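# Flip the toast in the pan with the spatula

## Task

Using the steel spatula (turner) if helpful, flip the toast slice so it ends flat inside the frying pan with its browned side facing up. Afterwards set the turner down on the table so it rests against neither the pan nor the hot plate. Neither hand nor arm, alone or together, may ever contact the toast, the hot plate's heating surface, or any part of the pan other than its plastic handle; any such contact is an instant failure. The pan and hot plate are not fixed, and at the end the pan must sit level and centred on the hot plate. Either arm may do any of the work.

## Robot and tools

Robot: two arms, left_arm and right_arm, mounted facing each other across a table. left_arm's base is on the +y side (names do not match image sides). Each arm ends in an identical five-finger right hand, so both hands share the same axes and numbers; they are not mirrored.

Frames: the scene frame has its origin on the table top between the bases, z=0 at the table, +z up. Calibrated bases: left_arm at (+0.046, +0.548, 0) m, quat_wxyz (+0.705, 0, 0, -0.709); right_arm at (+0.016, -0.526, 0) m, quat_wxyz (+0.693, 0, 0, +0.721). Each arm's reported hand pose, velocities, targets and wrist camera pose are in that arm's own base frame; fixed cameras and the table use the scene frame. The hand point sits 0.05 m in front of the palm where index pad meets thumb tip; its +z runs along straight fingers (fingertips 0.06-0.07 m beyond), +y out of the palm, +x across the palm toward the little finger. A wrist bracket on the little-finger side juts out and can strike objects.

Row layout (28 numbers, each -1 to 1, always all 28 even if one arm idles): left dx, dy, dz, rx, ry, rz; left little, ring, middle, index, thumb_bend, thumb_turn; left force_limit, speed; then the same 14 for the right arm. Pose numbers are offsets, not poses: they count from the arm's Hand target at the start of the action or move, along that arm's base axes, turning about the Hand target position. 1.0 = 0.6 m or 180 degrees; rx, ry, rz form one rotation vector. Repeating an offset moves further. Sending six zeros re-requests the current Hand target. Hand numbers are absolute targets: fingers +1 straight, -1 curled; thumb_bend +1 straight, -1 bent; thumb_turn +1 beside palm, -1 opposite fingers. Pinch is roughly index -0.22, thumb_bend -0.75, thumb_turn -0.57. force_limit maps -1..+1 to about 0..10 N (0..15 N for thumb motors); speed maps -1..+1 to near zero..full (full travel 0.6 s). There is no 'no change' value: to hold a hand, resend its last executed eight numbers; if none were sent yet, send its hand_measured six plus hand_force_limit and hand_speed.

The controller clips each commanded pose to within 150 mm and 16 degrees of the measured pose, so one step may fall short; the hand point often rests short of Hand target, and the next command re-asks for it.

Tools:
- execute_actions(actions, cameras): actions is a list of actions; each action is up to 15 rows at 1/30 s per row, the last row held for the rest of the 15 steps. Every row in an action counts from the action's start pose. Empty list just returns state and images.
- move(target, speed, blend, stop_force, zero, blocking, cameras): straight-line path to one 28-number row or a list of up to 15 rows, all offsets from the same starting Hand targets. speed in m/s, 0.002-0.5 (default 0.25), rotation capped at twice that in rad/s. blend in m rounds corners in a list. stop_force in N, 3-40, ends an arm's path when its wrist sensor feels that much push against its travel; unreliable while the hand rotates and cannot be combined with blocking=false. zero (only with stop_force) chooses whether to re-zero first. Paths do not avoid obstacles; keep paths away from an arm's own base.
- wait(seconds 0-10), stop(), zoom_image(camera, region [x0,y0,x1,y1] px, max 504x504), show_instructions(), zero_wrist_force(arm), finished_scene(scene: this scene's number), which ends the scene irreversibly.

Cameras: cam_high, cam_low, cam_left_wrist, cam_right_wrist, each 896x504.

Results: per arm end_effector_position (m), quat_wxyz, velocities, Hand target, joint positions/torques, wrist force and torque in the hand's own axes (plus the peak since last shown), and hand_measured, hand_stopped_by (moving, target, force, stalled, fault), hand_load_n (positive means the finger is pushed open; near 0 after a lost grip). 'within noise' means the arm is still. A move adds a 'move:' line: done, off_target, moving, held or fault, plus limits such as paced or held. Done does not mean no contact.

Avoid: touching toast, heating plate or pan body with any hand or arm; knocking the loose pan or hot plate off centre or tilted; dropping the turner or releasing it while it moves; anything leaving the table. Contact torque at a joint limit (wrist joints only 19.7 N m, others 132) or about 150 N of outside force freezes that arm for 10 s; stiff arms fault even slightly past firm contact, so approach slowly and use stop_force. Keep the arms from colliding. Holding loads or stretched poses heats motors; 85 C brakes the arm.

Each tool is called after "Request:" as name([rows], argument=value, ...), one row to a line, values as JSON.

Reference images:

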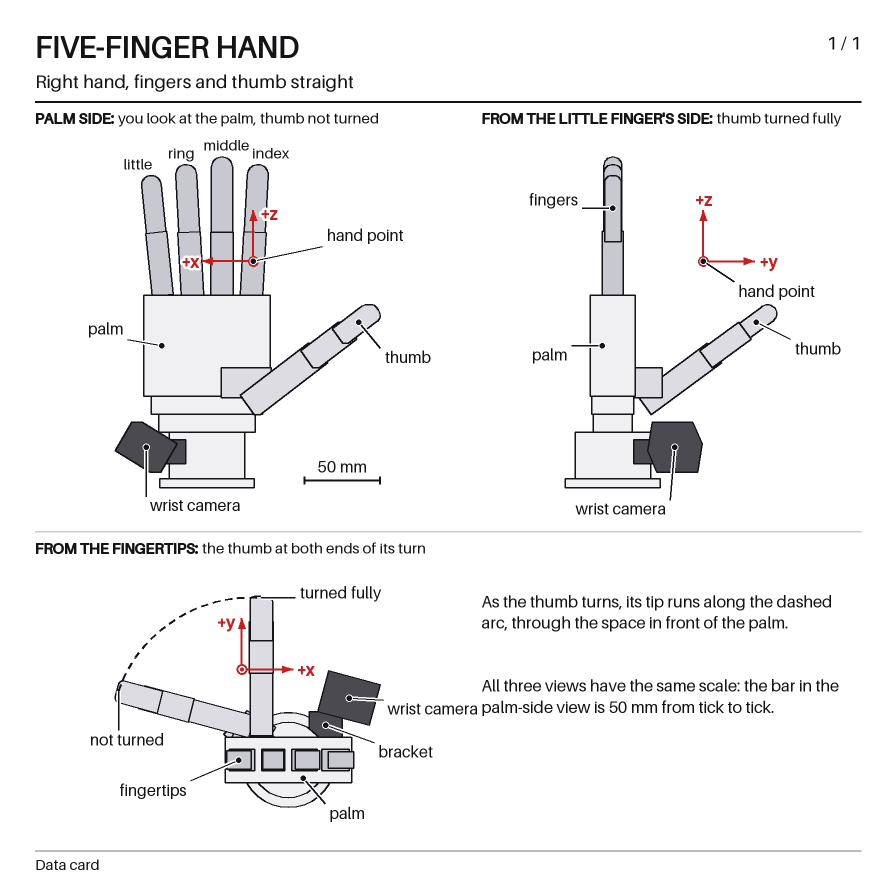

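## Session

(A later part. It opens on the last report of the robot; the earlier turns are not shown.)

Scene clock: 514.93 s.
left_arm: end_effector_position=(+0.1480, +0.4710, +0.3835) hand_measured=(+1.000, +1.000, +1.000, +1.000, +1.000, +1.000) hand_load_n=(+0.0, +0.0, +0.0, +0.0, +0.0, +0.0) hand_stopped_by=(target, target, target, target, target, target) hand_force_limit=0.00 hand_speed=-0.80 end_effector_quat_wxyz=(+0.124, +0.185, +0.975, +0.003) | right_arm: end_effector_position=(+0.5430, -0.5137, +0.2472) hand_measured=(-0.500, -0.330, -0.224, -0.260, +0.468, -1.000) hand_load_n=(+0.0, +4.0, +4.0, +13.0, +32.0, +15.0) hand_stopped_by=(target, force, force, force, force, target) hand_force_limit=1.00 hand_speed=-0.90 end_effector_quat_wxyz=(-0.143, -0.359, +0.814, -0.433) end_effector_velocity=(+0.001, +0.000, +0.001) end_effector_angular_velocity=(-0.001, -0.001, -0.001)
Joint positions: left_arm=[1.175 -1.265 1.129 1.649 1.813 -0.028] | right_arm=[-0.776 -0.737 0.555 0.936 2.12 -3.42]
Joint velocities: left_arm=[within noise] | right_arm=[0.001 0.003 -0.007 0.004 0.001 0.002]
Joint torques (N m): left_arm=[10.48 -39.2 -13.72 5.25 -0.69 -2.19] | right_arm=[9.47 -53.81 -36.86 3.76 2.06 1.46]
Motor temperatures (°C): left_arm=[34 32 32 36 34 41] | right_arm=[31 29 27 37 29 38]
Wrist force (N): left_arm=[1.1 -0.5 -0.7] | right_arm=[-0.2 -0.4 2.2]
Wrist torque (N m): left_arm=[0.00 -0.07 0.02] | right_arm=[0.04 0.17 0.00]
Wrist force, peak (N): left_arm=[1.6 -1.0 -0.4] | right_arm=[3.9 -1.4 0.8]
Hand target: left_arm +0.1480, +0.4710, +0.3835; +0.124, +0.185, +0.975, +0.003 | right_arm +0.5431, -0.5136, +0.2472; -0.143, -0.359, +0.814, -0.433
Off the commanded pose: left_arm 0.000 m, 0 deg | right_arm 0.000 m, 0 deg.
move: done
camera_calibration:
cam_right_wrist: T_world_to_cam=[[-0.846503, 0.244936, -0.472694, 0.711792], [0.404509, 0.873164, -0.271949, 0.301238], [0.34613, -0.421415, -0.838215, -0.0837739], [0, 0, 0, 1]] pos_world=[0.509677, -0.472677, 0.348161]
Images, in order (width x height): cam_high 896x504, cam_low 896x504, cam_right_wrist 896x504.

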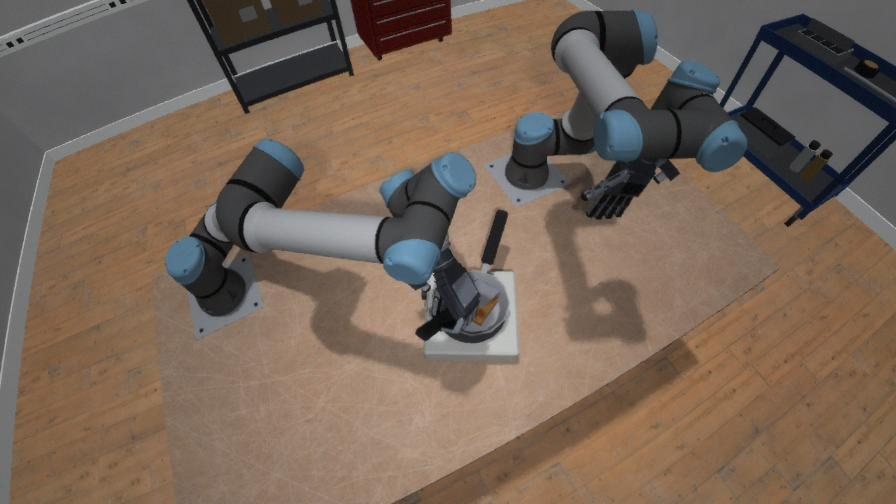

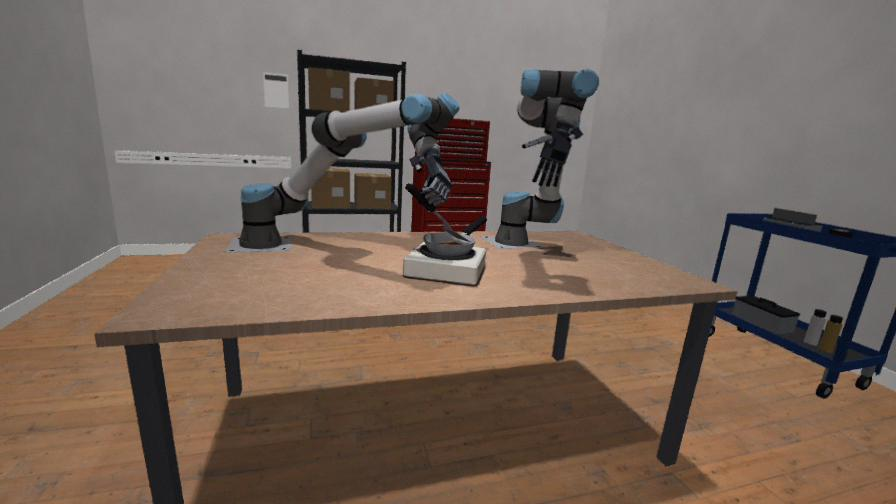

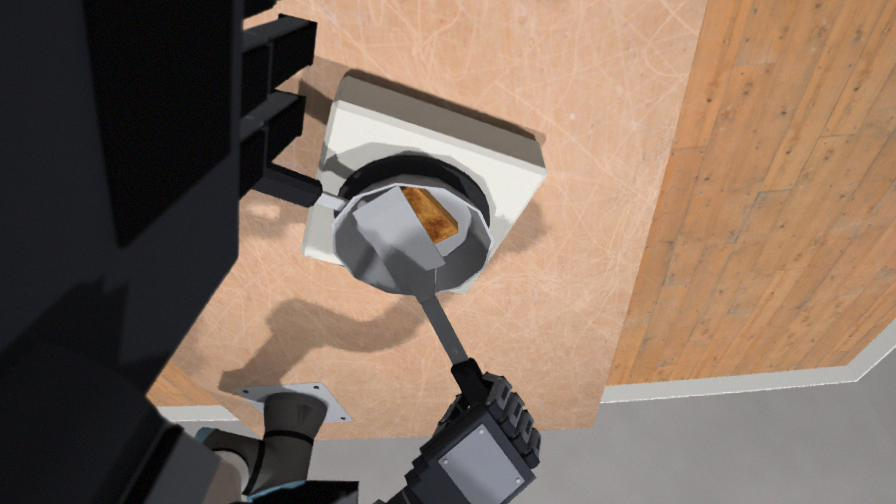

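Request:
move([
  [0,0,0,0,0,0,1,1,1,1,1,1,0,-0.8,0,0,0.04,0,0,0,-0.5,-0.44,-0.47,-0.42,0.23,-1,1.0,-0.9],
  [0,0,0,0,0,0,1,1,1,1,1,1,0,-0.8,-0.25,-0.123,0.08,0,0,0,-0.5,-0.44,-0.47,-0.42,0.23,-1,1.0,-0.9],
], speed=[0.02,0.15], blend=0.004, cameras=["cam_right_wrist","cam_high","cam_low"])

Request:
zoom_image(camera="cam_right_wrist", region=[290, 150, 490, 350])

Request:
zoom_image(camera="cam_low", region=[400, 205, 500, 285])

Request:
zoom_image(camera="cam_high", region=[400, 200, 550, 370])

Scene clock: 519.27 s.
left_arm: end_effector_position=(+0.1480, +0.4710, +0.3835) hand_measured=(+1.000, +1.000, +1.000, +1.000, +1.000, +1.000) hand_load_n=(+0.0, +0.0, +0.0, +0.0, +0.0, +0.0) hand_stopped_by=(target, target, target, target, target, target) hand_force_limit=0.00 hand_speed=-0.80 end_effector_quat_wxyz=(+0.124, +0.185, +0.975, +0.003) | right_arm: end_effector_position=(+0.3931, -0.5874, +0.2952) hand_measured=(-0.500, -0.330, -0.224, -0.260, +0.468, -1.000) hand_load_n=(+0.0, +7.5, +3.5, +10.0, +32.5, +12.5) hand_stopped_by=(target, force, force, force, force, target) hand_force_limit=1.00 hand_speed=-0.90 end_effector_quat_wxyz=(-0.143, -0.359, +0.814, -0.433)
Joint positions: left_arm=[1.175 -1.265 1.129 1.649 1.813 -0.028] | right_arm=[-1.051 -0.984 0.839 0.812 1.911 -3.619]
Joint velocities: within noise
Joint torques (N m): left_arm=[9.74 -38.69 -13.69 5.25 -0.44 -2.38] | right_arm=[-2.6 -50.47 -35.48 2.71 1.34 1]
Motor temperatures (°C): left_arm=[34 32 32 36 34 41] | right_arm=[31 29 27 37 29 38]
Wrist force (N): left_arm=[1.3 -0.8 -0.7] | right_arm=[-0.1 0.1 1.7]
Wrist torque (N m): left_arm=[-0.03 -0.12 0.02] | right_arm=[0.08 0.06 -0.05]
Wrist force, peak (N): left_arm=[1.7 -0.6 -0.4] | right_arm=[2.0 1.2 2.1]
Hand target: left_arm +0.1480, +0.4710, +0.3835; +0.124, +0.185, +0.975, +0.003 | right_arm +0.3931, -0.5874, +0.2952; -0.143, -0.359, +0.814, -0.433
Off the commanded pose: left_arm 0.000 m, 0 deg | right_arm 0.000 m, 0 deg.
move: done
camera_calibration:
cam_right_wrist: T_world_to_cam=[[-0.846488, 0.245076, -0.472649, 0.625695], [0.40461, 0.873133, -0.271901, 0.439154], [0.346049, -0.421399, -0.838256, -0.022645], [0, 0, 0, 1]] pos_world=[0.359793, -0.546325, 0.396158]
Images, in order (width x height): cam_high 896x504, cam_low 896x504, cam_right_wrist 896x504.

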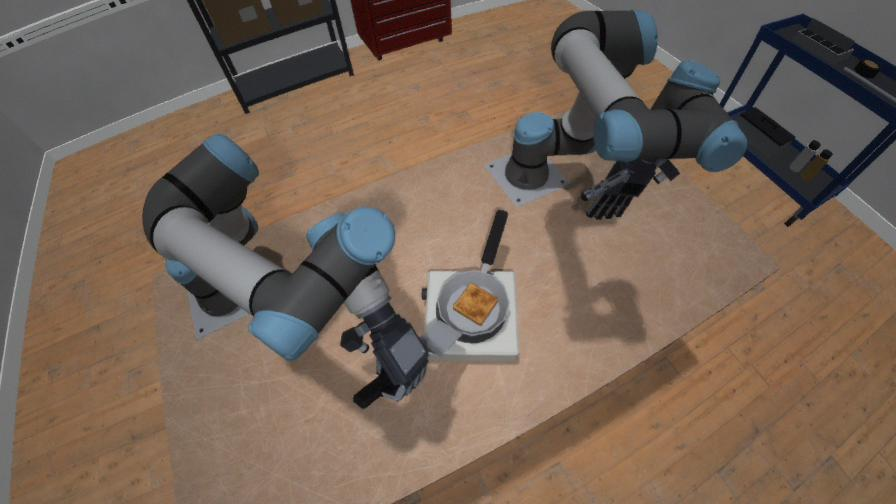

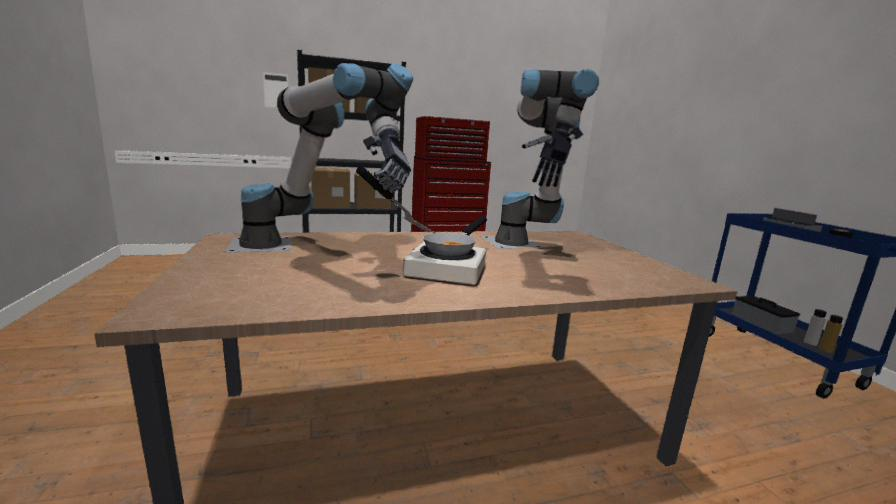

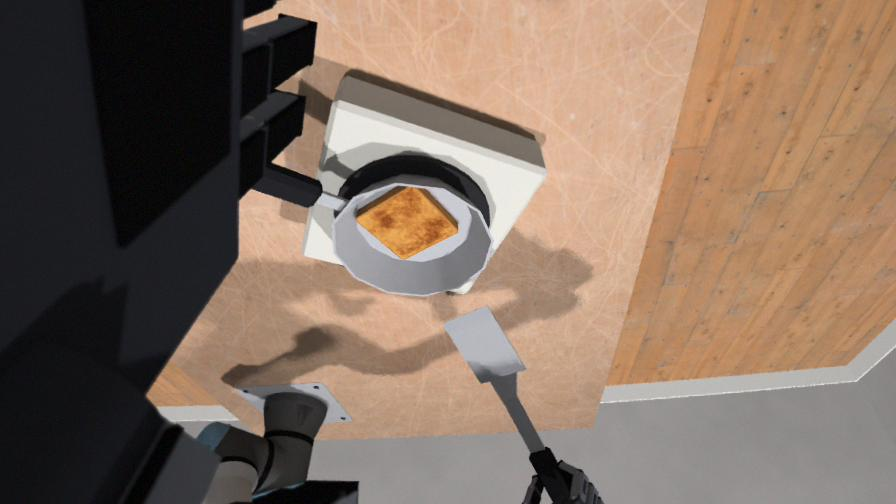

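Scaled by 2.520 from the camera's 896x504 image, which has a finer 1280x720 frame.

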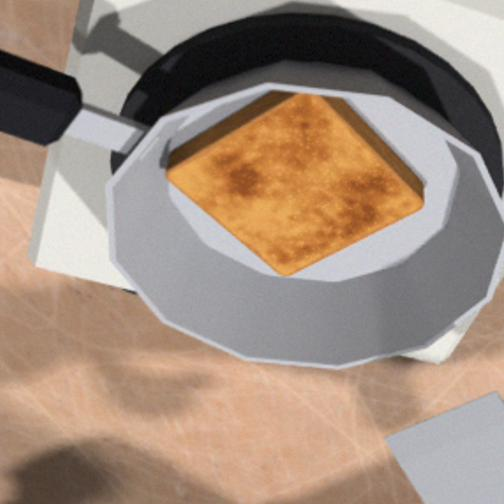

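Scaled by 5.040 from the camera's 896x504 image, which has a finer 1280x720 frame.

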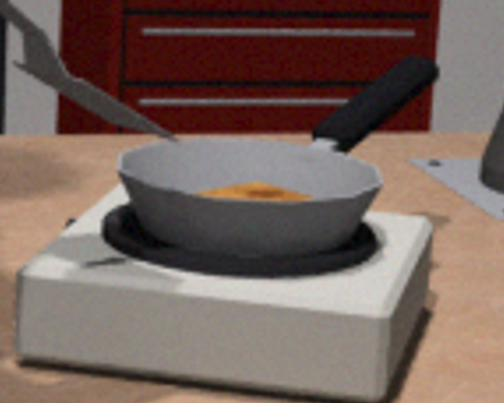

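Scaled by 2.965 from the camera's 896x504 image, which has a finer 1280x720 frame.

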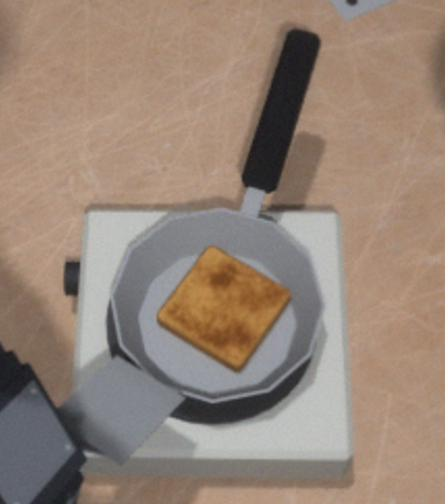

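Request:
zoom_image(camera="cam_right_wrist", region=[300, 130, 520, 310])

Request:
zoom_image(camera="cam_high", region=[420, 260, 530, 370])

Scaled by 2.291 from the camera's 896x504 image, which has a finer 1280x720 frame.

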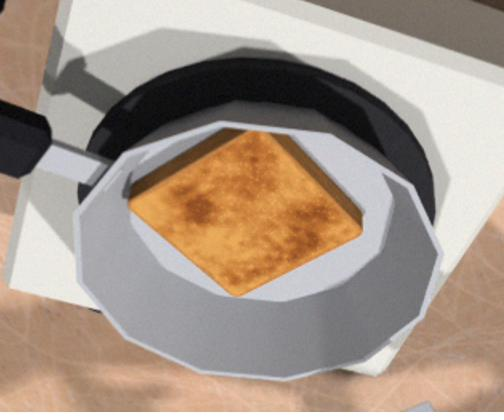

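Scaled by 4.582 from the camera's 896x504 image, which has a finer 1280x720 frame.

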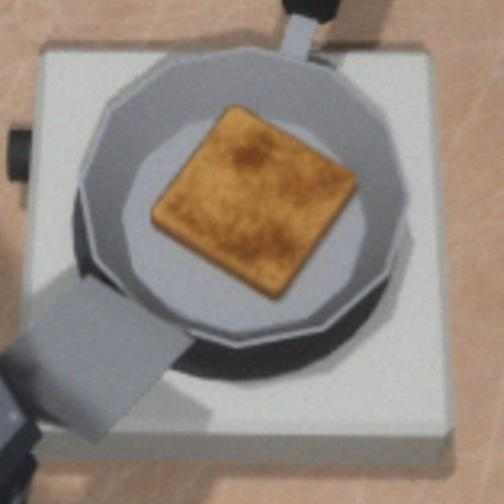

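Request:
move([
  [0,0,0,0,0,0,1,1,1,1,1,1,0,-0.8,-0.1196,-0.0589,0,0.0245,-0.0498,0,-0.5,-0.44,-0.47,-0.42,0.23,-1,1.0,-0.9],
  [0,0,0,0,0,0,1,1,1,1,1,1,0,-0.8,-0.2567,0.255,-0.2417,0.0736,-0.1495,0,-0.5,-0.44,-0.47,-0.42,0.23,-1,1.0,-0.9],
], speed=0.15, blend=0.02, cameras=["cam_right_wrist","cam_high","cam_low","cam_left_wrist"])

Scene clock: 537.57 s.
left_arm: end_effector_position=(+0.1480, +0.4710, +0.3835) hand_measured=(+1.000, +1.000, +1.000, +1.000, +1.000, +1.000) hand_load_n=(+0.0, +0.0, +0.0, +0.0, +0.0, +0.0) hand_stopped_by=(target, target, target, target, target, target) hand_force_limit=0.00 hand_speed=-0.80 end_effector_quat_wxyz=(+0.124, +0.185, +0.975, +0.003) | right_arm: end_effector_position=(+0.2390, -0.4345, +0.1503) hand_measured=(-0.500, -0.330, -0.224, -0.260, +0.468, -1.000) hand_load_n=(+0.0, +7.0, +4.0, +11.0, +32.5, +13.0) hand_stopped_by=(target, force, force, force, force, target) hand_force_limit=1.00 hand_speed=-0.90 end_effector_quat_wxyz=(+0.092, -0.263, +0.869, -0.409)
Joint positions: left_arm=[1.175 -1.265 1.129 1.649 1.813 -0.028] | right_arm=[-1.542 -1.501 1.906 0.362 1.208 -3.545]
Joint velocities: within noise
Joint torques (N m): left_arm=[10.91 -38.88 -13.22 5.14 -0.48 -2.38] | right_arm=[0.12 -27.91 -15.1 2.54 -1.52 1.72]
Motor temperatures (°C): left_arm=[34 32 32 36 34 41] | right_arm=[31 29 27 37 29 38]
Wrist force (N): left_arm=[1.4 -0.3 -0.6] | right_arm=[0.1 0.0 1.7]
Wrist torque (N m): left_arm=[0.02 -0.12 0.03] | right_arm=[0.01 0.07 -0.04]
Wrist force, peak (N): left_arm=[1.7 -0.7 -0.7] | right_arm=[0.0 0.1 2.4]
Hand target: left_arm +0.1480, +0.4710, +0.3835; +0.124, +0.185, +0.975, +0.003 | right_arm +0.2390, -0.4344, +0.1502; +0.092, -0.263, +0.869, -0.409
Off the commanded pose: left_arm 0.000 m, 0 deg | right_arm 0.000 m, 0 deg.
move: done
camera_calibration:
cam_left_wrist: T_world_to_cam=[[0.129762, 0.991512, 0.0080704, -0.487076], [0.676556, -0.0944871, 0.730304, -0.340259], [0.724868, -0.0893057, -0.683074, 0.308381], [0, 0, 0, 1]] pos_world=[0.0698726, 0.478332, 0.463071]
cam_right_wrist: T_world_to_cam=[[-0.556341, 0.387874, -0.734873, 0.421399], [0.436692, 0.888877, 0.138557, 0.266113], [0.706954, -0.243828, -0.6639, -0.061702], [0, 0, 0, 1]] pos_world=[0.161853, -0.415036, 0.231839]

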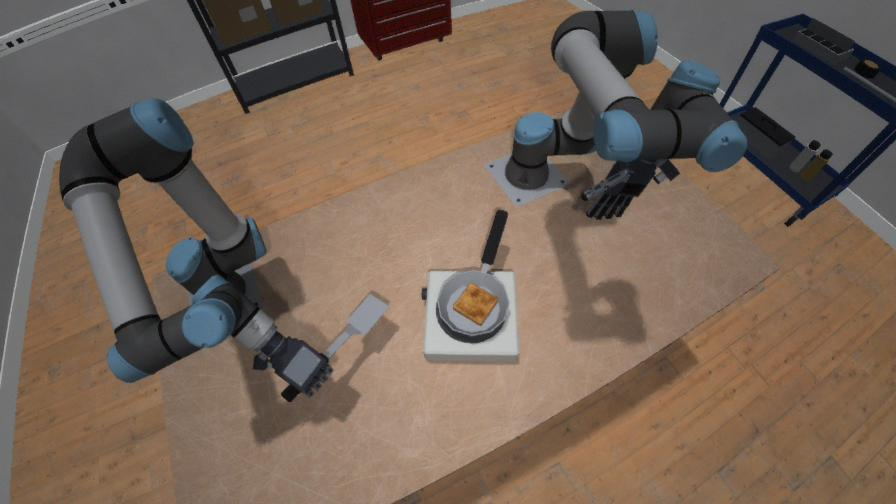

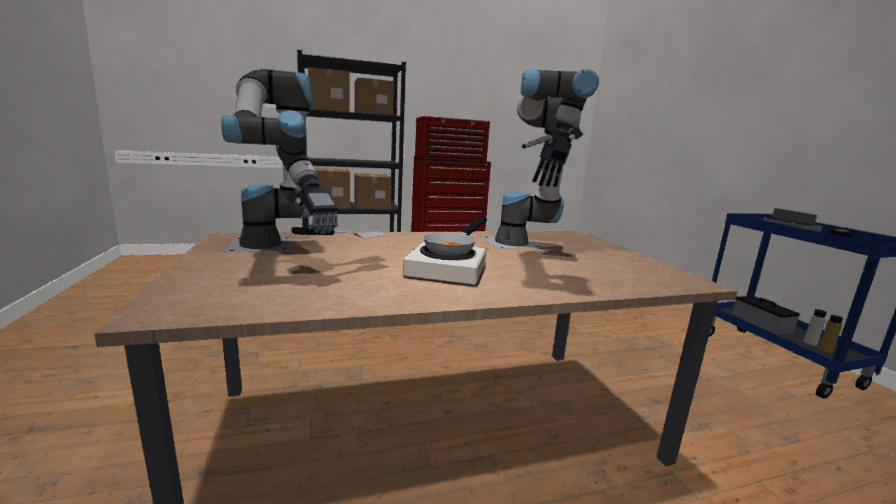

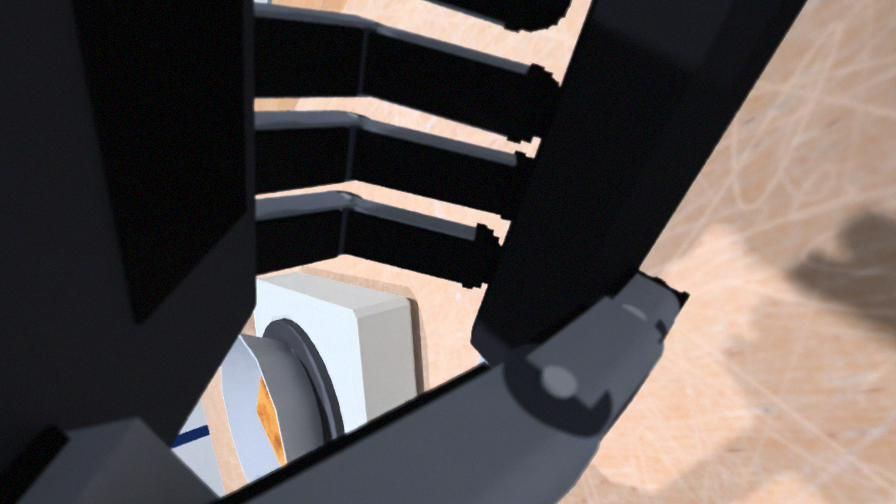

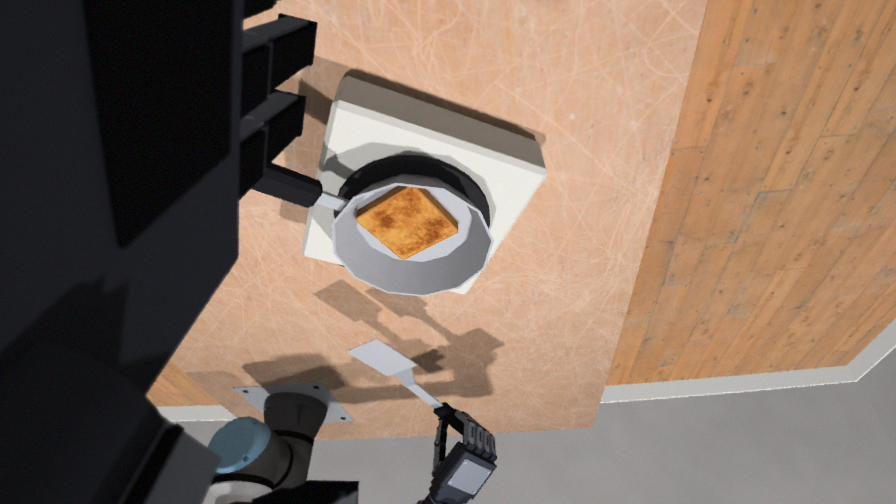

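Request:
move([
  [0,0,0,0,0,0,1,1,1,1,1,1,0,-0.8,-0.0221,0.0449,-0.1833,0,0,0,-0.5,-0.44,-0.47,-0.42,0.23,-1,1.0,-0.9],
], speed=0.12, cameras=["cam_low"])

Request:
zoom_image(camera="cam_low", region=[260, 170, 460, 290])

Request:
move([
  [0,0,0,0,0,0,1,1,1,1,1,1,0,-0.8,0,0,-0.045,0,0,0,-0.5,-0.44,-0.47,-0.42,0.23,-1,1.0,-0.9],
], speed=0.015, stop_force=3, cameras=["cam_right_wrist","cam_low"])

Request:
zoom_image(camera="cam_low", region=[260, 170, 460, 290])

Scene clock: 541.03 s.
left_arm: end_effector_position=(+0.1480, +0.4710, +0.3835) hand_measured=(+1.000, +1.000, +1.000, +1.000, +1.000, +1.000) hand_load_n=(+0.0, +0.0, +0.0, +0.0, +0.0, +0.0) hand_stopped_by=(target, target, target, target, target, target) hand_force_limit=0.00 hand_speed=-0.80 end_effector_quat_wxyz=(+0.124, +0.185, +0.975, +0.003) | right_arm: end_effector_position=(+0.2258, -0.4075, +0.0403) hand_measured=(-0.500, -0.330, -0.224, -0.260, +0.468, -1.000) hand_load_n=(+0.0, +7.0, +4.0, +10.5, +32.5, +12.5) hand_stopped_by=(target, force, force, force, force, target) hand_force_limit=1.00 hand_speed=-0.90 end_effector_quat_wxyz=(+0.092, -0.263, +0.869, -0.409)
Joint positions: left_arm=[1.175 -1.265 1.129 1.649 1.813 -0.028] | right_arm=[-1.585 -1.415 2.145 0.05 1.177 -3.577]
Joint velocities: within noise
Joint torques (N m): left_arm=[10.34 -38.57 -14.39 4.98 -0.5 -2.27] | right_arm=[8.24 -26.01 -21.07 0.58 0.49 1.8]
Motor temperatures (°C): left_arm=[34 32 32 36 34 41] | right_arm=[31 29 27 37 29 38]
Wrist force (N): left_arm=[1.3 -0.6 -0.7] | right_arm=[0.3 -0.1 2.0]
Wrist torque (N m): left_arm=[-0.02 -0.11 0.03] | right_arm=[0.04 0.05 0.00]
Wrist force, peak (N): left_arm=[1.5 -1.1 -0.4] | right_arm=[0.3 0.8 2.7]
Hand target: left_arm +0.1480, +0.4710, +0.3835; +0.124, +0.185, +0.975, +0.003 | right_arm +0.2258, -0.4075, +0.0402; +0.092, -0.263, +0.869, -0.409
Off the commanded pose: left_arm 0.000 m, 0 deg | right_arm 0.000 m, 0 deg.
move: done
Images, in order (width x height): cam_low 896x504.

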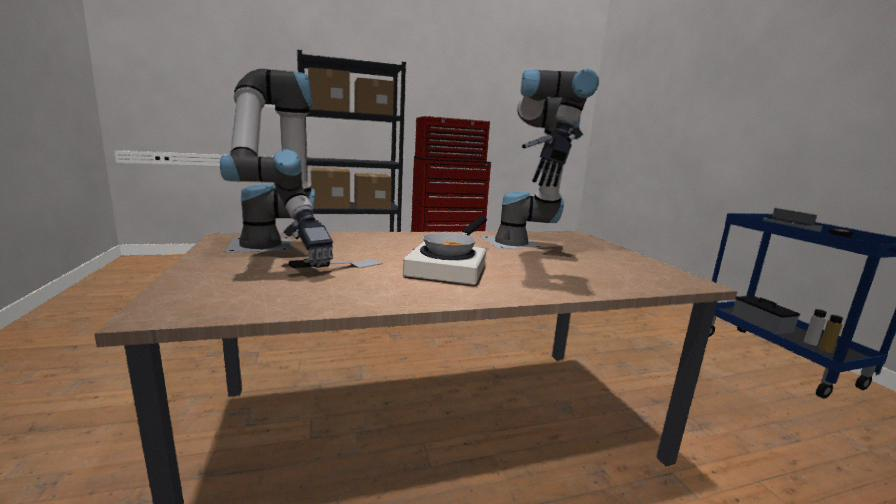

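Scaled by 2.520 from the camera's 896x504 image, which has a finer 1280x720 frame.

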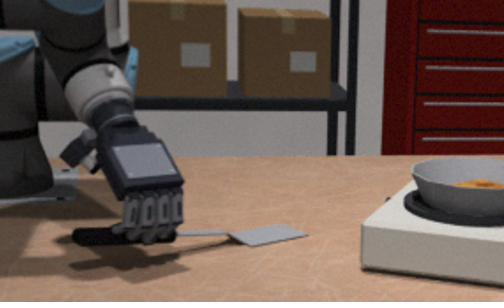

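Scene clock: 542.43 s.
left_arm: end_effector_position=(+0.1480, +0.4710, +0.3835) hand_measured=(+1.000, +1.000, +1.000, +1.000, +1.000, +1.000) hand_load_n=(+0.0, +0.0, -0.5, +0.0, +0.0, +0.0) hand_stopped_by=(target, target, target, target, target, target) hand_force_limit=0.00 hand_speed=-0.80 end_effector_quat_wxyz=(+0.124, +0.185, +0.975, +0.003) | right_arm: end_effector_position=(+0.2258, -0.4075, +0.0344) hand_measured=(-0.500, -0.328, -0.224, -0.260, +0.468, -1.000) hand_load_n=(+0.0, +14.0, +3.5, +5.0, +32.5, +10.0) hand_stopped_by=(target, force, force, force, force, target) hand_force_limit=1.00 hand_speed=-0.90 end_effector_quat_wxyz=(+0.092, -0.263, +0.869, -0.409)
Joint positions: left_arm=[1.175 -1.265 1.129 1.649 1.813 -0.028] | right_arm=[-1.585 -1.404 2.151 0.033 1.177 -3.577]
Joint velocities: within noise
Joint torques (N m): left_arm=[10.31 -39.7 -13.62 5.01 -0.63 -2.16] | right_arm=[6.88 -27.47 -26.9 -0.89 0.9 1.72]
Motor temperatures (°C): left_arm=[34 32 32 36 34 41] | right_arm=[31 29 27 37 29 38]
Wrist force (N): left_arm=[1.4 -0.6 -0.5] | right_arm=[0.2 -2.4 0.4]
Wrist torque (N m): left_arm=[-0.03 -0.13 0.03] | right_arm=[-0.02 -0.18 0.28]
Wrist force, peak (N): left_arm=[1.8 -0.7 -0.7] | right_arm=[0.9 -3.0 0.3]
Hand target: left_arm +0.1480, +0.4710, +0.3835; +0.124, +0.185, +0.975, +0.003 | right_arm +0.2258, -0.4075, +0.0344; +0.092, -0.263, +0.869, -0.409 (not the last commanded pose)
Off the commanded pose: left_arm 0.000 m, 0 deg | right_arm 0.021 m, 0 deg.
move: contact (right_arm)
camera_calibration:
cam_right_wrist: T_world_to_cam=[[-0.556257, 0.387962, -0.73489, 0.318387], [0.436619, 0.88888, 0.138768, 0.263939], [0.707066, -0.243677, -0.663837, -0.122671], [0, 0, 0, 1]] pos_world=[0.1486, -0.388024, 0.11592]
Images, in order (width x height): cam_low 896x504, cam_right_wrist 896x504.

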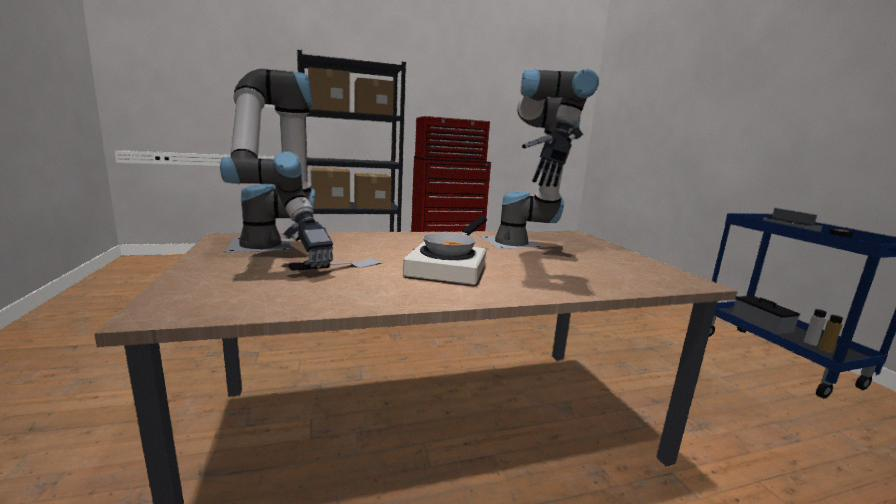

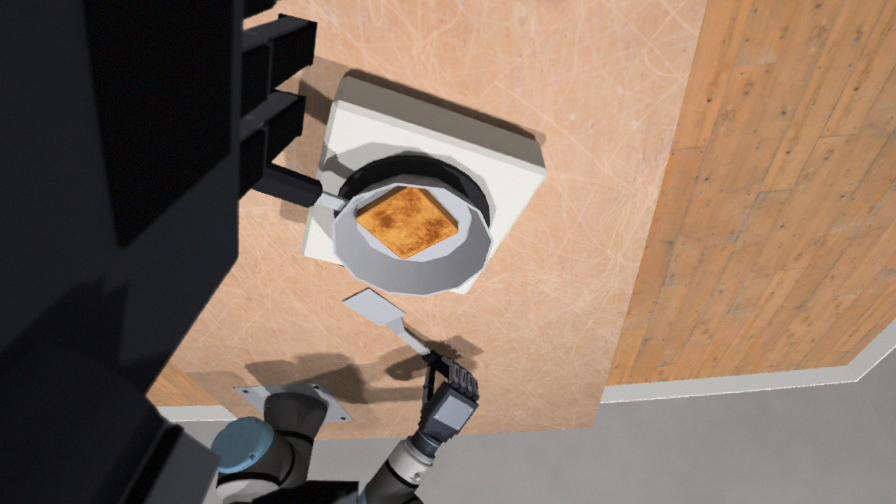

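Scaled by 2.520 from the camera's 896x504 image, which has a finer 1280x720 frame.

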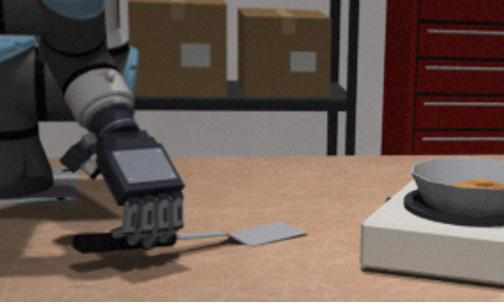

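Request:
move([
  [0,0,0,0,0,0,1,1,1,1,1,1,0,-0.8,0,0,-0.0167,0.0091,-0.0184,0,-0.5,-0.44,-0.47,-0.42,0.23,-1,1.0,-0.9],
], speed=0.03, cameras=[])

Request:
move([
  [0,0,0,0,0,0,1,1,1,1,1,1,0,-0.8,0,0,-0.02,0,0,0,-0.5,-0.44,-0.47,-0.42,0.23,-1,1.0,-0.9],
], speed=0.01, stop_force=4, cameras=["cam_low"])

Request:
zoom_image(camera="cam_low", region=[280, 210, 400, 290])

Scene clock: 545.40 s.
left_arm: end_effector_position=(+0.1480, +0.4710, +0.3835) hand_measured=(+1.000, +1.000, +1.000, +1.000, +1.000, +1.000) hand_load_n=(+0.0, +0.0, +0.0, +0.0, -0.5, -0.5) hand_stopped_by=(target, target, target, target, target, target) hand_force_limit=0.00 hand_speed=-0.80 end_effector_quat_wxyz=(+0.124, +0.185, +0.975, +0.003) | right_arm: end_effector_position=(+0.2258, -0.4075, +0.0243) hand_measured=(-0.500, -0.328, -0.224, -0.260, +0.468, -1.000) hand_load_n=(+0.0, +15.5, +3.5, +3.5, +32.5, +9.5) hand_stopped_by=(target, force, force, force, force, target) hand_force_limit=1.00 hand_speed=-0.90 end_effector_quat_wxyz=(+0.121, -0.249, +0.872, -0.404) end_effector_velocity=(+0.000, +0.000, +0.000) end_effector_angular_velocity=(-0.002, +0.004, +0.000)
Joint positions: left_arm=[1.175 -1.265 1.129 1.649 1.813 -0.028] | right_arm=[-1.627 -1.37 2.16 0.016 1.107 -3.565]
Joint velocities: left_arm=[within noise] | right_arm=[0.003 -0.002 0 0 0.005 -0.001]
Joint torques (N m): left_arm=[9.95 -37.47 -14.49 5.11 -0.73 -2.32] | right_arm=[8.65 -32.05 -11.39 0.95 1.07 0.3]
Motor temperatures (°C): left_arm=[34 32 32 36 34 41] | right_arm=[31 30 27 37 29 38]
Wrist force (N): left_arm=[1.5 -0.7 -0.3] | right_arm=[0.7 -3.6 -0.5]
Wrist torque (N m): left_arm=[-0.05 -0.16 0.03] | right_arm=[-0.04 -0.23 0.41]
Wrist force, peak (N): left_arm=[1.7 -0.7 -0.5] | right_arm=[1.1 -4.2 -0.4]
Hand target: left_arm +0.1480, +0.4710, +0.3835; +0.124, +0.185, +0.975, +0.003 | right_arm +0.2258, -0.4075, +0.0244; +0.121, -0.249, +0.872, -0.404
Off the commanded pose: left_arm 0.000 m, 0 deg | right_arm 0.000 m, 0 deg.
move: done
No camera images: "cameras" was empty.

Scene clock: 547.13 s.
left_arm: end_effector_position=(+0.1480, +0.4710, +0.3835) hand_measured=(+1.000, +1.000, +1.000, +1.000, +1.000, +1.000) hand_load_n=(+0.0, +0.0, +0.0, -0.5, +0.0, +0.0) hand_stopped_by=(target, target, target, target, target, target) hand_force_limit=0.00 hand_speed=-0.80 end_effector_quat_wxyz=(+0.124, +0.185, +0.975, +0.003) | right_arm: end_effector_position=(+0.2258, -0.4075, +0.0175) hand_measured=(-0.500, -0.328, -0.224, -0.260, +0.468, -1.000) hand_load_n=(+0.0, +15.0, +4.0, +5.0, +32.0, +8.5) hand_stopped_by=(target, force, force, force, force, target) hand_force_limit=1.00 hand_speed=-0.90 end_effector_quat_wxyz=(+0.121, -0.249, +0.872, -0.404)
Joint positions: left_arm=[1.175 -1.265 1.129 1.649 1.813 -0.028] | right_arm=[-1.626 -1.356 2.166 -0.004 1.108 -3.565]
Joint velocities: within noise
Joint torques (N m): left_arm=[11.32 -38.59 -13.88 4.99 -0.4 -2.18] | right_arm=[7.01 -31.71 -25.16 3.04 0.65 -1.58]
Motor temperatures (°C): left_arm=[34 32 32 36 34 41] | right_arm=[31 30 27 37 29 38]
Wrist force (N): left_arm=[1.3 -0.7 -0.3] | right_arm=[1.4 -4.4 -2.3]
Wrist torque (N m): left_arm=[-0.06 -0.12 0.02] | right_arm=[-0.16 -0.22 0.21]
Wrist force, peak (N): left_arm=[1.6 -0.7 -0.7] | right_arm=[1.3 -14.7 -12.3]
Hand target: left_arm +0.1480, +0.4710, +0.3835; +0.124, +0.185, +0.975, +0.003 | right_arm +0.2258, -0.4075, +0.0175; +0.121, -0.249, +0.872, -0.404 (not the last commanded pose)
Off the commanded pose: left_arm 0.000 m, 0 deg | right_arm 0.005 m, 0 deg.
move: contact (right_arm)
Images, in order (width x height): cam_low 896x504.

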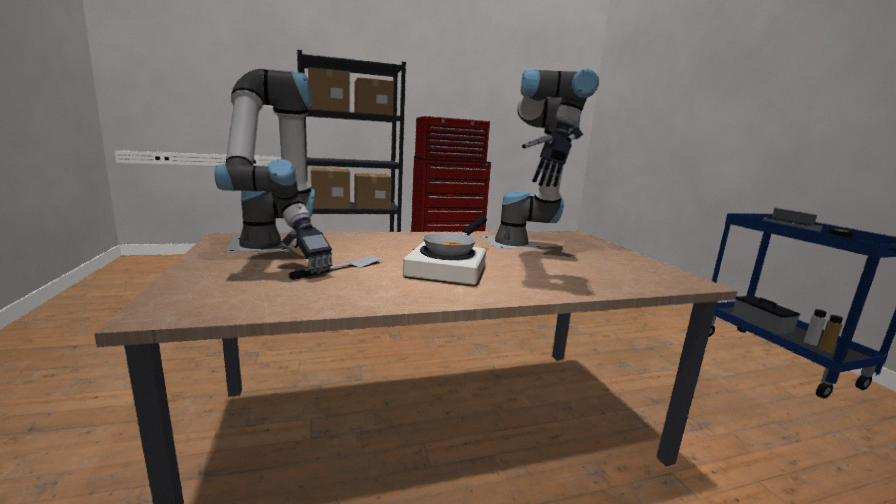

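Scaled by 4.200 from the camera's 896x504 image, which has a finer 1280x720 frame.

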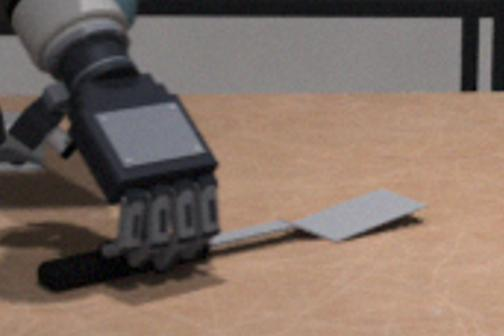

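Request:
move([
  [0,0,0,0,0,0,1,1,1,1,1,1,0,-0.8,0,0,0.0017,0,0,0,-0.5,-0.16,-0.14,-0.14,0.56,-1,0.3,-0.6],
], speed=0.02, cameras=["cam_low"])

Request:
zoom_image(camera="cam_low", region=[280, 210, 400, 290])

Scene clock: 548.87 s.
left_arm: end_effector_position=(+0.1480, +0.4710, +0.3835) hand_measured=(+1.000, +1.000, +1.000, +1.000, +1.000, +1.000) hand_load_n=(+0.0, +0.0, +0.0, +0.0, +0.0, +0.0) hand_stopped_by=(target, target, target, target, target, target) hand_force_limit=0.00 hand_speed=-0.80 end_effector_quat_wxyz=(+0.124, +0.185, +0.975, +0.003) | right_arm: end_effector_position=(+0.2258, -0.4075, +0.0186) hand_measured=(-0.500, -0.160, -0.140, -0.140, +0.560, -1.000) hand_load_n=(+0.0, +0.0, +0.0, -0.5, +0.0, +0.0) hand_stopped_by=(target, target, target, target, target, target) hand_force_limit=0.30 hand_speed=-0.60 end_effector_quat_wxyz=(+0.121, -0.249, +0.872, -0.404)
Joint positions: left_arm=[1.175 -1.265 1.129 1.649 1.813 -0.028] | right_arm=[-1.626 -1.359 2.165 -0.001 1.108 -3.565]
Joint velocities: within noise
Joint torques (N m): left_arm=[11.33 -38.54 -12.86 4.92 -0.45 -2.28] | right_arm=[3.54 -29.58 -26.01 3.05 0.39 -1.59]
Motor temperatures (°C): left_arm=[34 32 32 36 34 41] | right_arm=[31 30 27 37 29 38]
Wrist force (N): left_arm=[1.5 -0.4 -0.4] | right_arm=[0.4 -1.7 0.4]
Wrist torque (N m): left_arm=[-0.01 -0.14 0.04] | right_arm=[-0.02 -0.08 0.12]
Wrist force, peak (N): left_arm=[1.4 -0.8 -0.9] | right_arm=[0.8 -3.7 -6.6]
Hand target: left_arm +0.1480, +0.4710, +0.3835; +0.124, +0.185, +0.975, +0.003 | right_arm +0.2258, -0.4075, +0.0186; +0.121, -0.249, +0.872, -0.404
Off the commanded pose: left_arm 0.000 m, 0 deg | right_arm 0.000 m, 0 deg.
move: done
Images, in order (width x height): cam_low 896x504.

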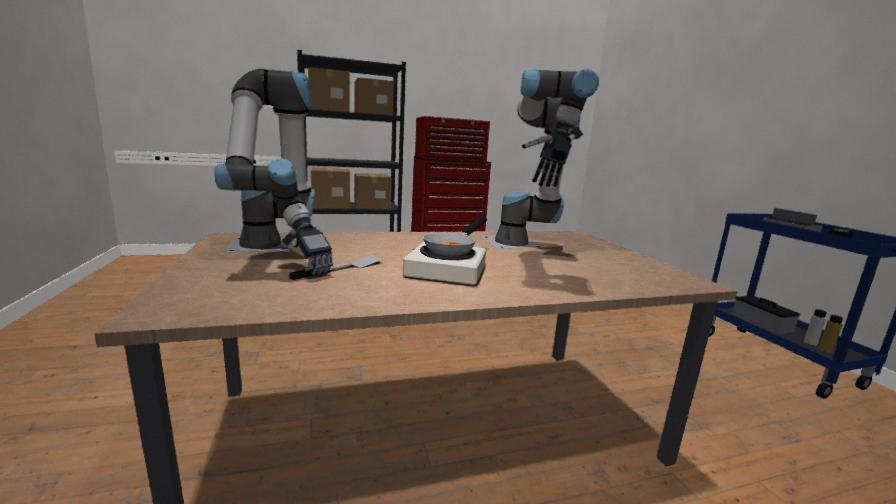

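Scaled by 4.200 from the camera's 896x504 image, which has a finer 1280x720 frame.

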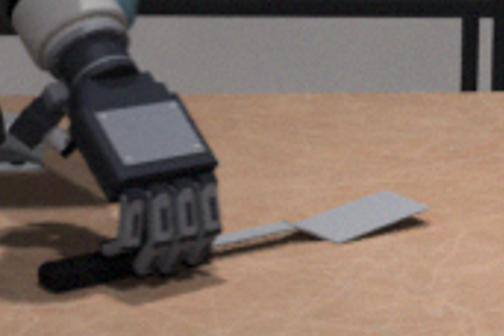

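Request:
move([
  [0,0,0,0,0,0,1,1,1,1,1,1,0,-0.8,0,0,0.012,0,0,0,-0.2,0,0,0,0.62,-1,0.3,-0.6],
  [0,0,0,0,0,0,1,1,1,1,1,1,0,-0.8,0,0,0.25,0,0,0,0.1,0.1,0.1,0.1,0.65,-1,0.3,-0.5],
], speed=[0.02,0.15])

Request:
zoom_image(camera="cam_low", region=[280, 210, 500, 290])

Request:
zoom_image(camera="cam_high", region=[290, 250, 540, 440])

Scene clock: 552.30 s.
left_arm: end_effector_position=(+0.1480, +0.4710, +0.3835) hand_measured=(+1.000, +1.000, +1.000, +1.000, +1.000, +1.000) hand_load_n=(+0.0, +0.0, +0.0, +0.0, +0.0, +0.0) hand_stopped_by=(target, target, target, target, target, target) hand_force_limit=0.00 hand_speed=-0.80 end_effector_quat_wxyz=(+0.124, +0.185, +0.975, +0.003) | right_arm: end_effector_position=(+0.2258, -0.4075, +0.1685) hand_measured=(+0.100, +0.100, +0.100, +0.100, +0.650, -1.000) hand_load_n=(+0.0, +0.0, +0.0, +0.0, +0.0, +0.0) hand_stopped_by=(target, target, target, target, target, target) hand_force_limit=0.30 hand_speed=-0.50 end_effector_quat_wxyz=(+0.121, -0.249, +0.872, -0.404)
Joint positions: left_arm=[1.175 -1.265 1.129 1.649 1.813 -0.028] | right_arm=[-1.626 -1.581 1.954 0.433 1.108 -3.565]
Joint velocities: within noise
Joint torques (N m): left_arm=[10.82 -39.83 -14.84 5.03 -0.42 -2.3] | right_arm=[-2.35 -26.97 -33.18 3.69 -2.46 1.78]
Motor temperatures (°C): left_arm=[34 32 32 36 34 41] | right_arm=[31 30 27 37 29 38]
Wrist force (N): left_arm=[1.3 -0.4 -0.6] | right_arm=[0.2 -1.5 0.4]
Wrist torque (N m): left_arm=[0.02 -0.11 0.03] | right_arm=[0.02 0.00 0.09]
Wrist force, peak (N): left_arm=[1.7 -0.7 -0.8] | right_arm=[0.5 -2.6 -0.6]
Hand target: left_arm +0.1480, +0.4710, +0.3835; +0.124, +0.185, +0.975, +0.003 | right_arm +0.2258, -0.4075, +0.1686; +0.121, -0.249, +0.872, -0.404
Off the commanded pose: left_arm 0.000 m, 0 deg | right_arm 0.000 m, 0 deg.
move: done
camera_calibration:
cam_left_wrist: T_world_to_cam=[[0.129762, 0.991512, 0.00807034, -0.487076], [0.676556, -0.0944871, 0.730304, -0.340259], [0.724868, -0.0893057, -0.683075, 0.308381], [0, 0, 0, 1]] pos_world=[0.0698725, 0.478332, 0.463071]
cam_right_wrist: T_world_to_cam=[[-0.513191, 0.409285, -0.754401, 0.419227], [0.427161, 0.884178, 0.189111, 0.23706], [0.744425, -0.225201, -0.628583, -0.0404479], [0, 0, 0, 1]] pos_world=[0.143992, -0.390295, 0.24601]

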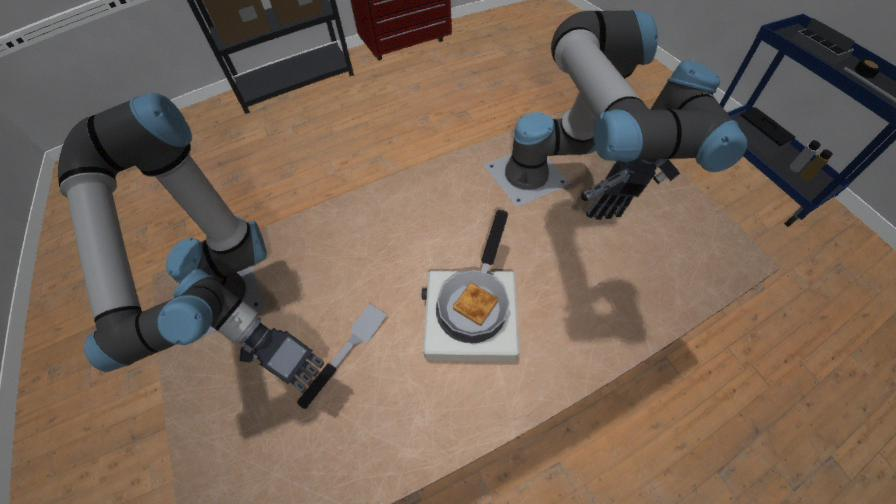

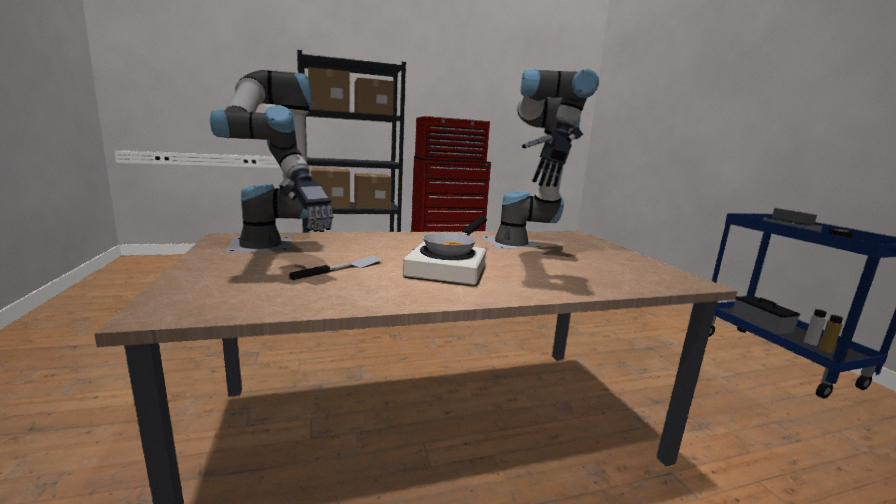

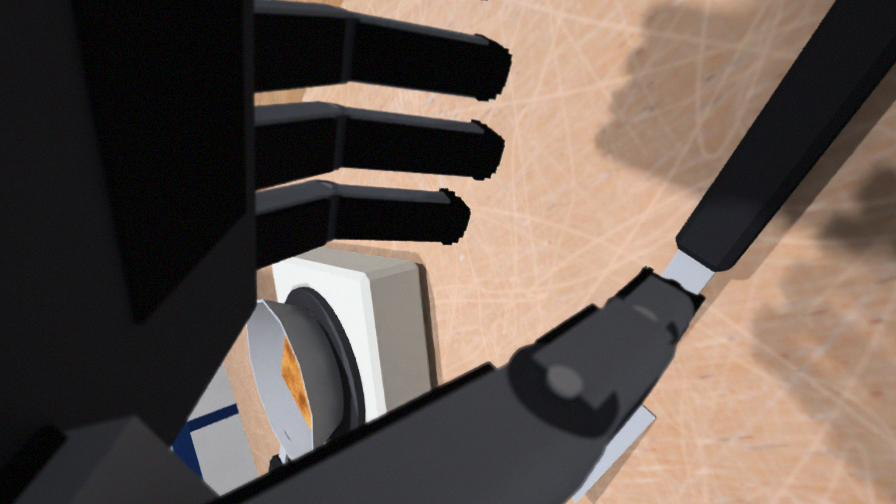

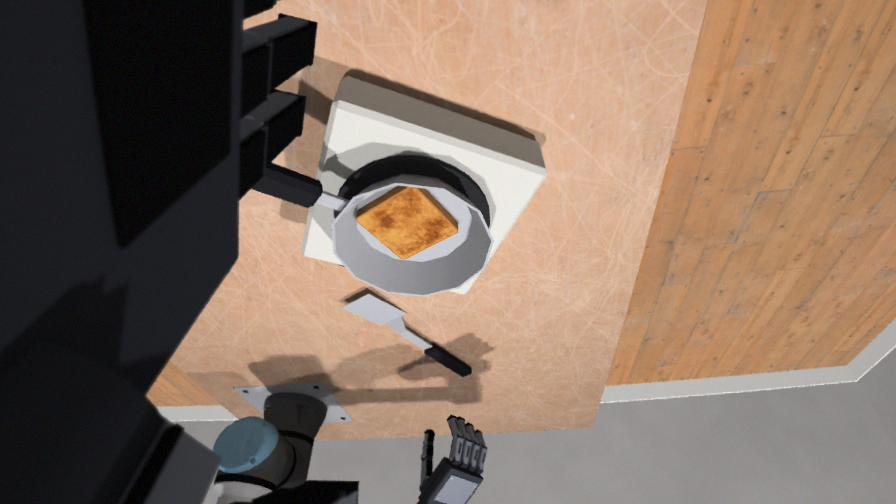

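Scaled by 2.291 from the camera's 896x504 image, which has a finer 1280x720 frame.

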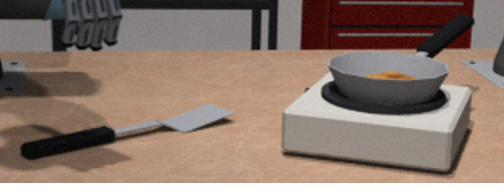

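Scaled by 2.016 from the camera's 896x504 image, which has a finer 1280x720 frame.

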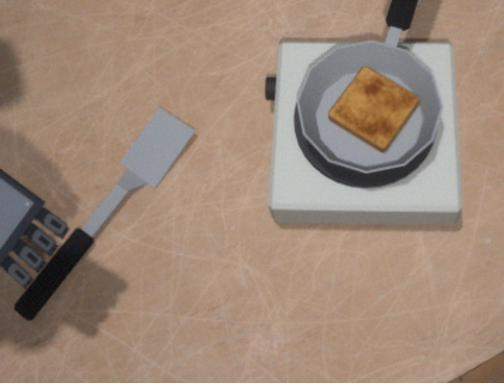

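Request:
finished_scene(scene=1)

The scene is finished: the task was done.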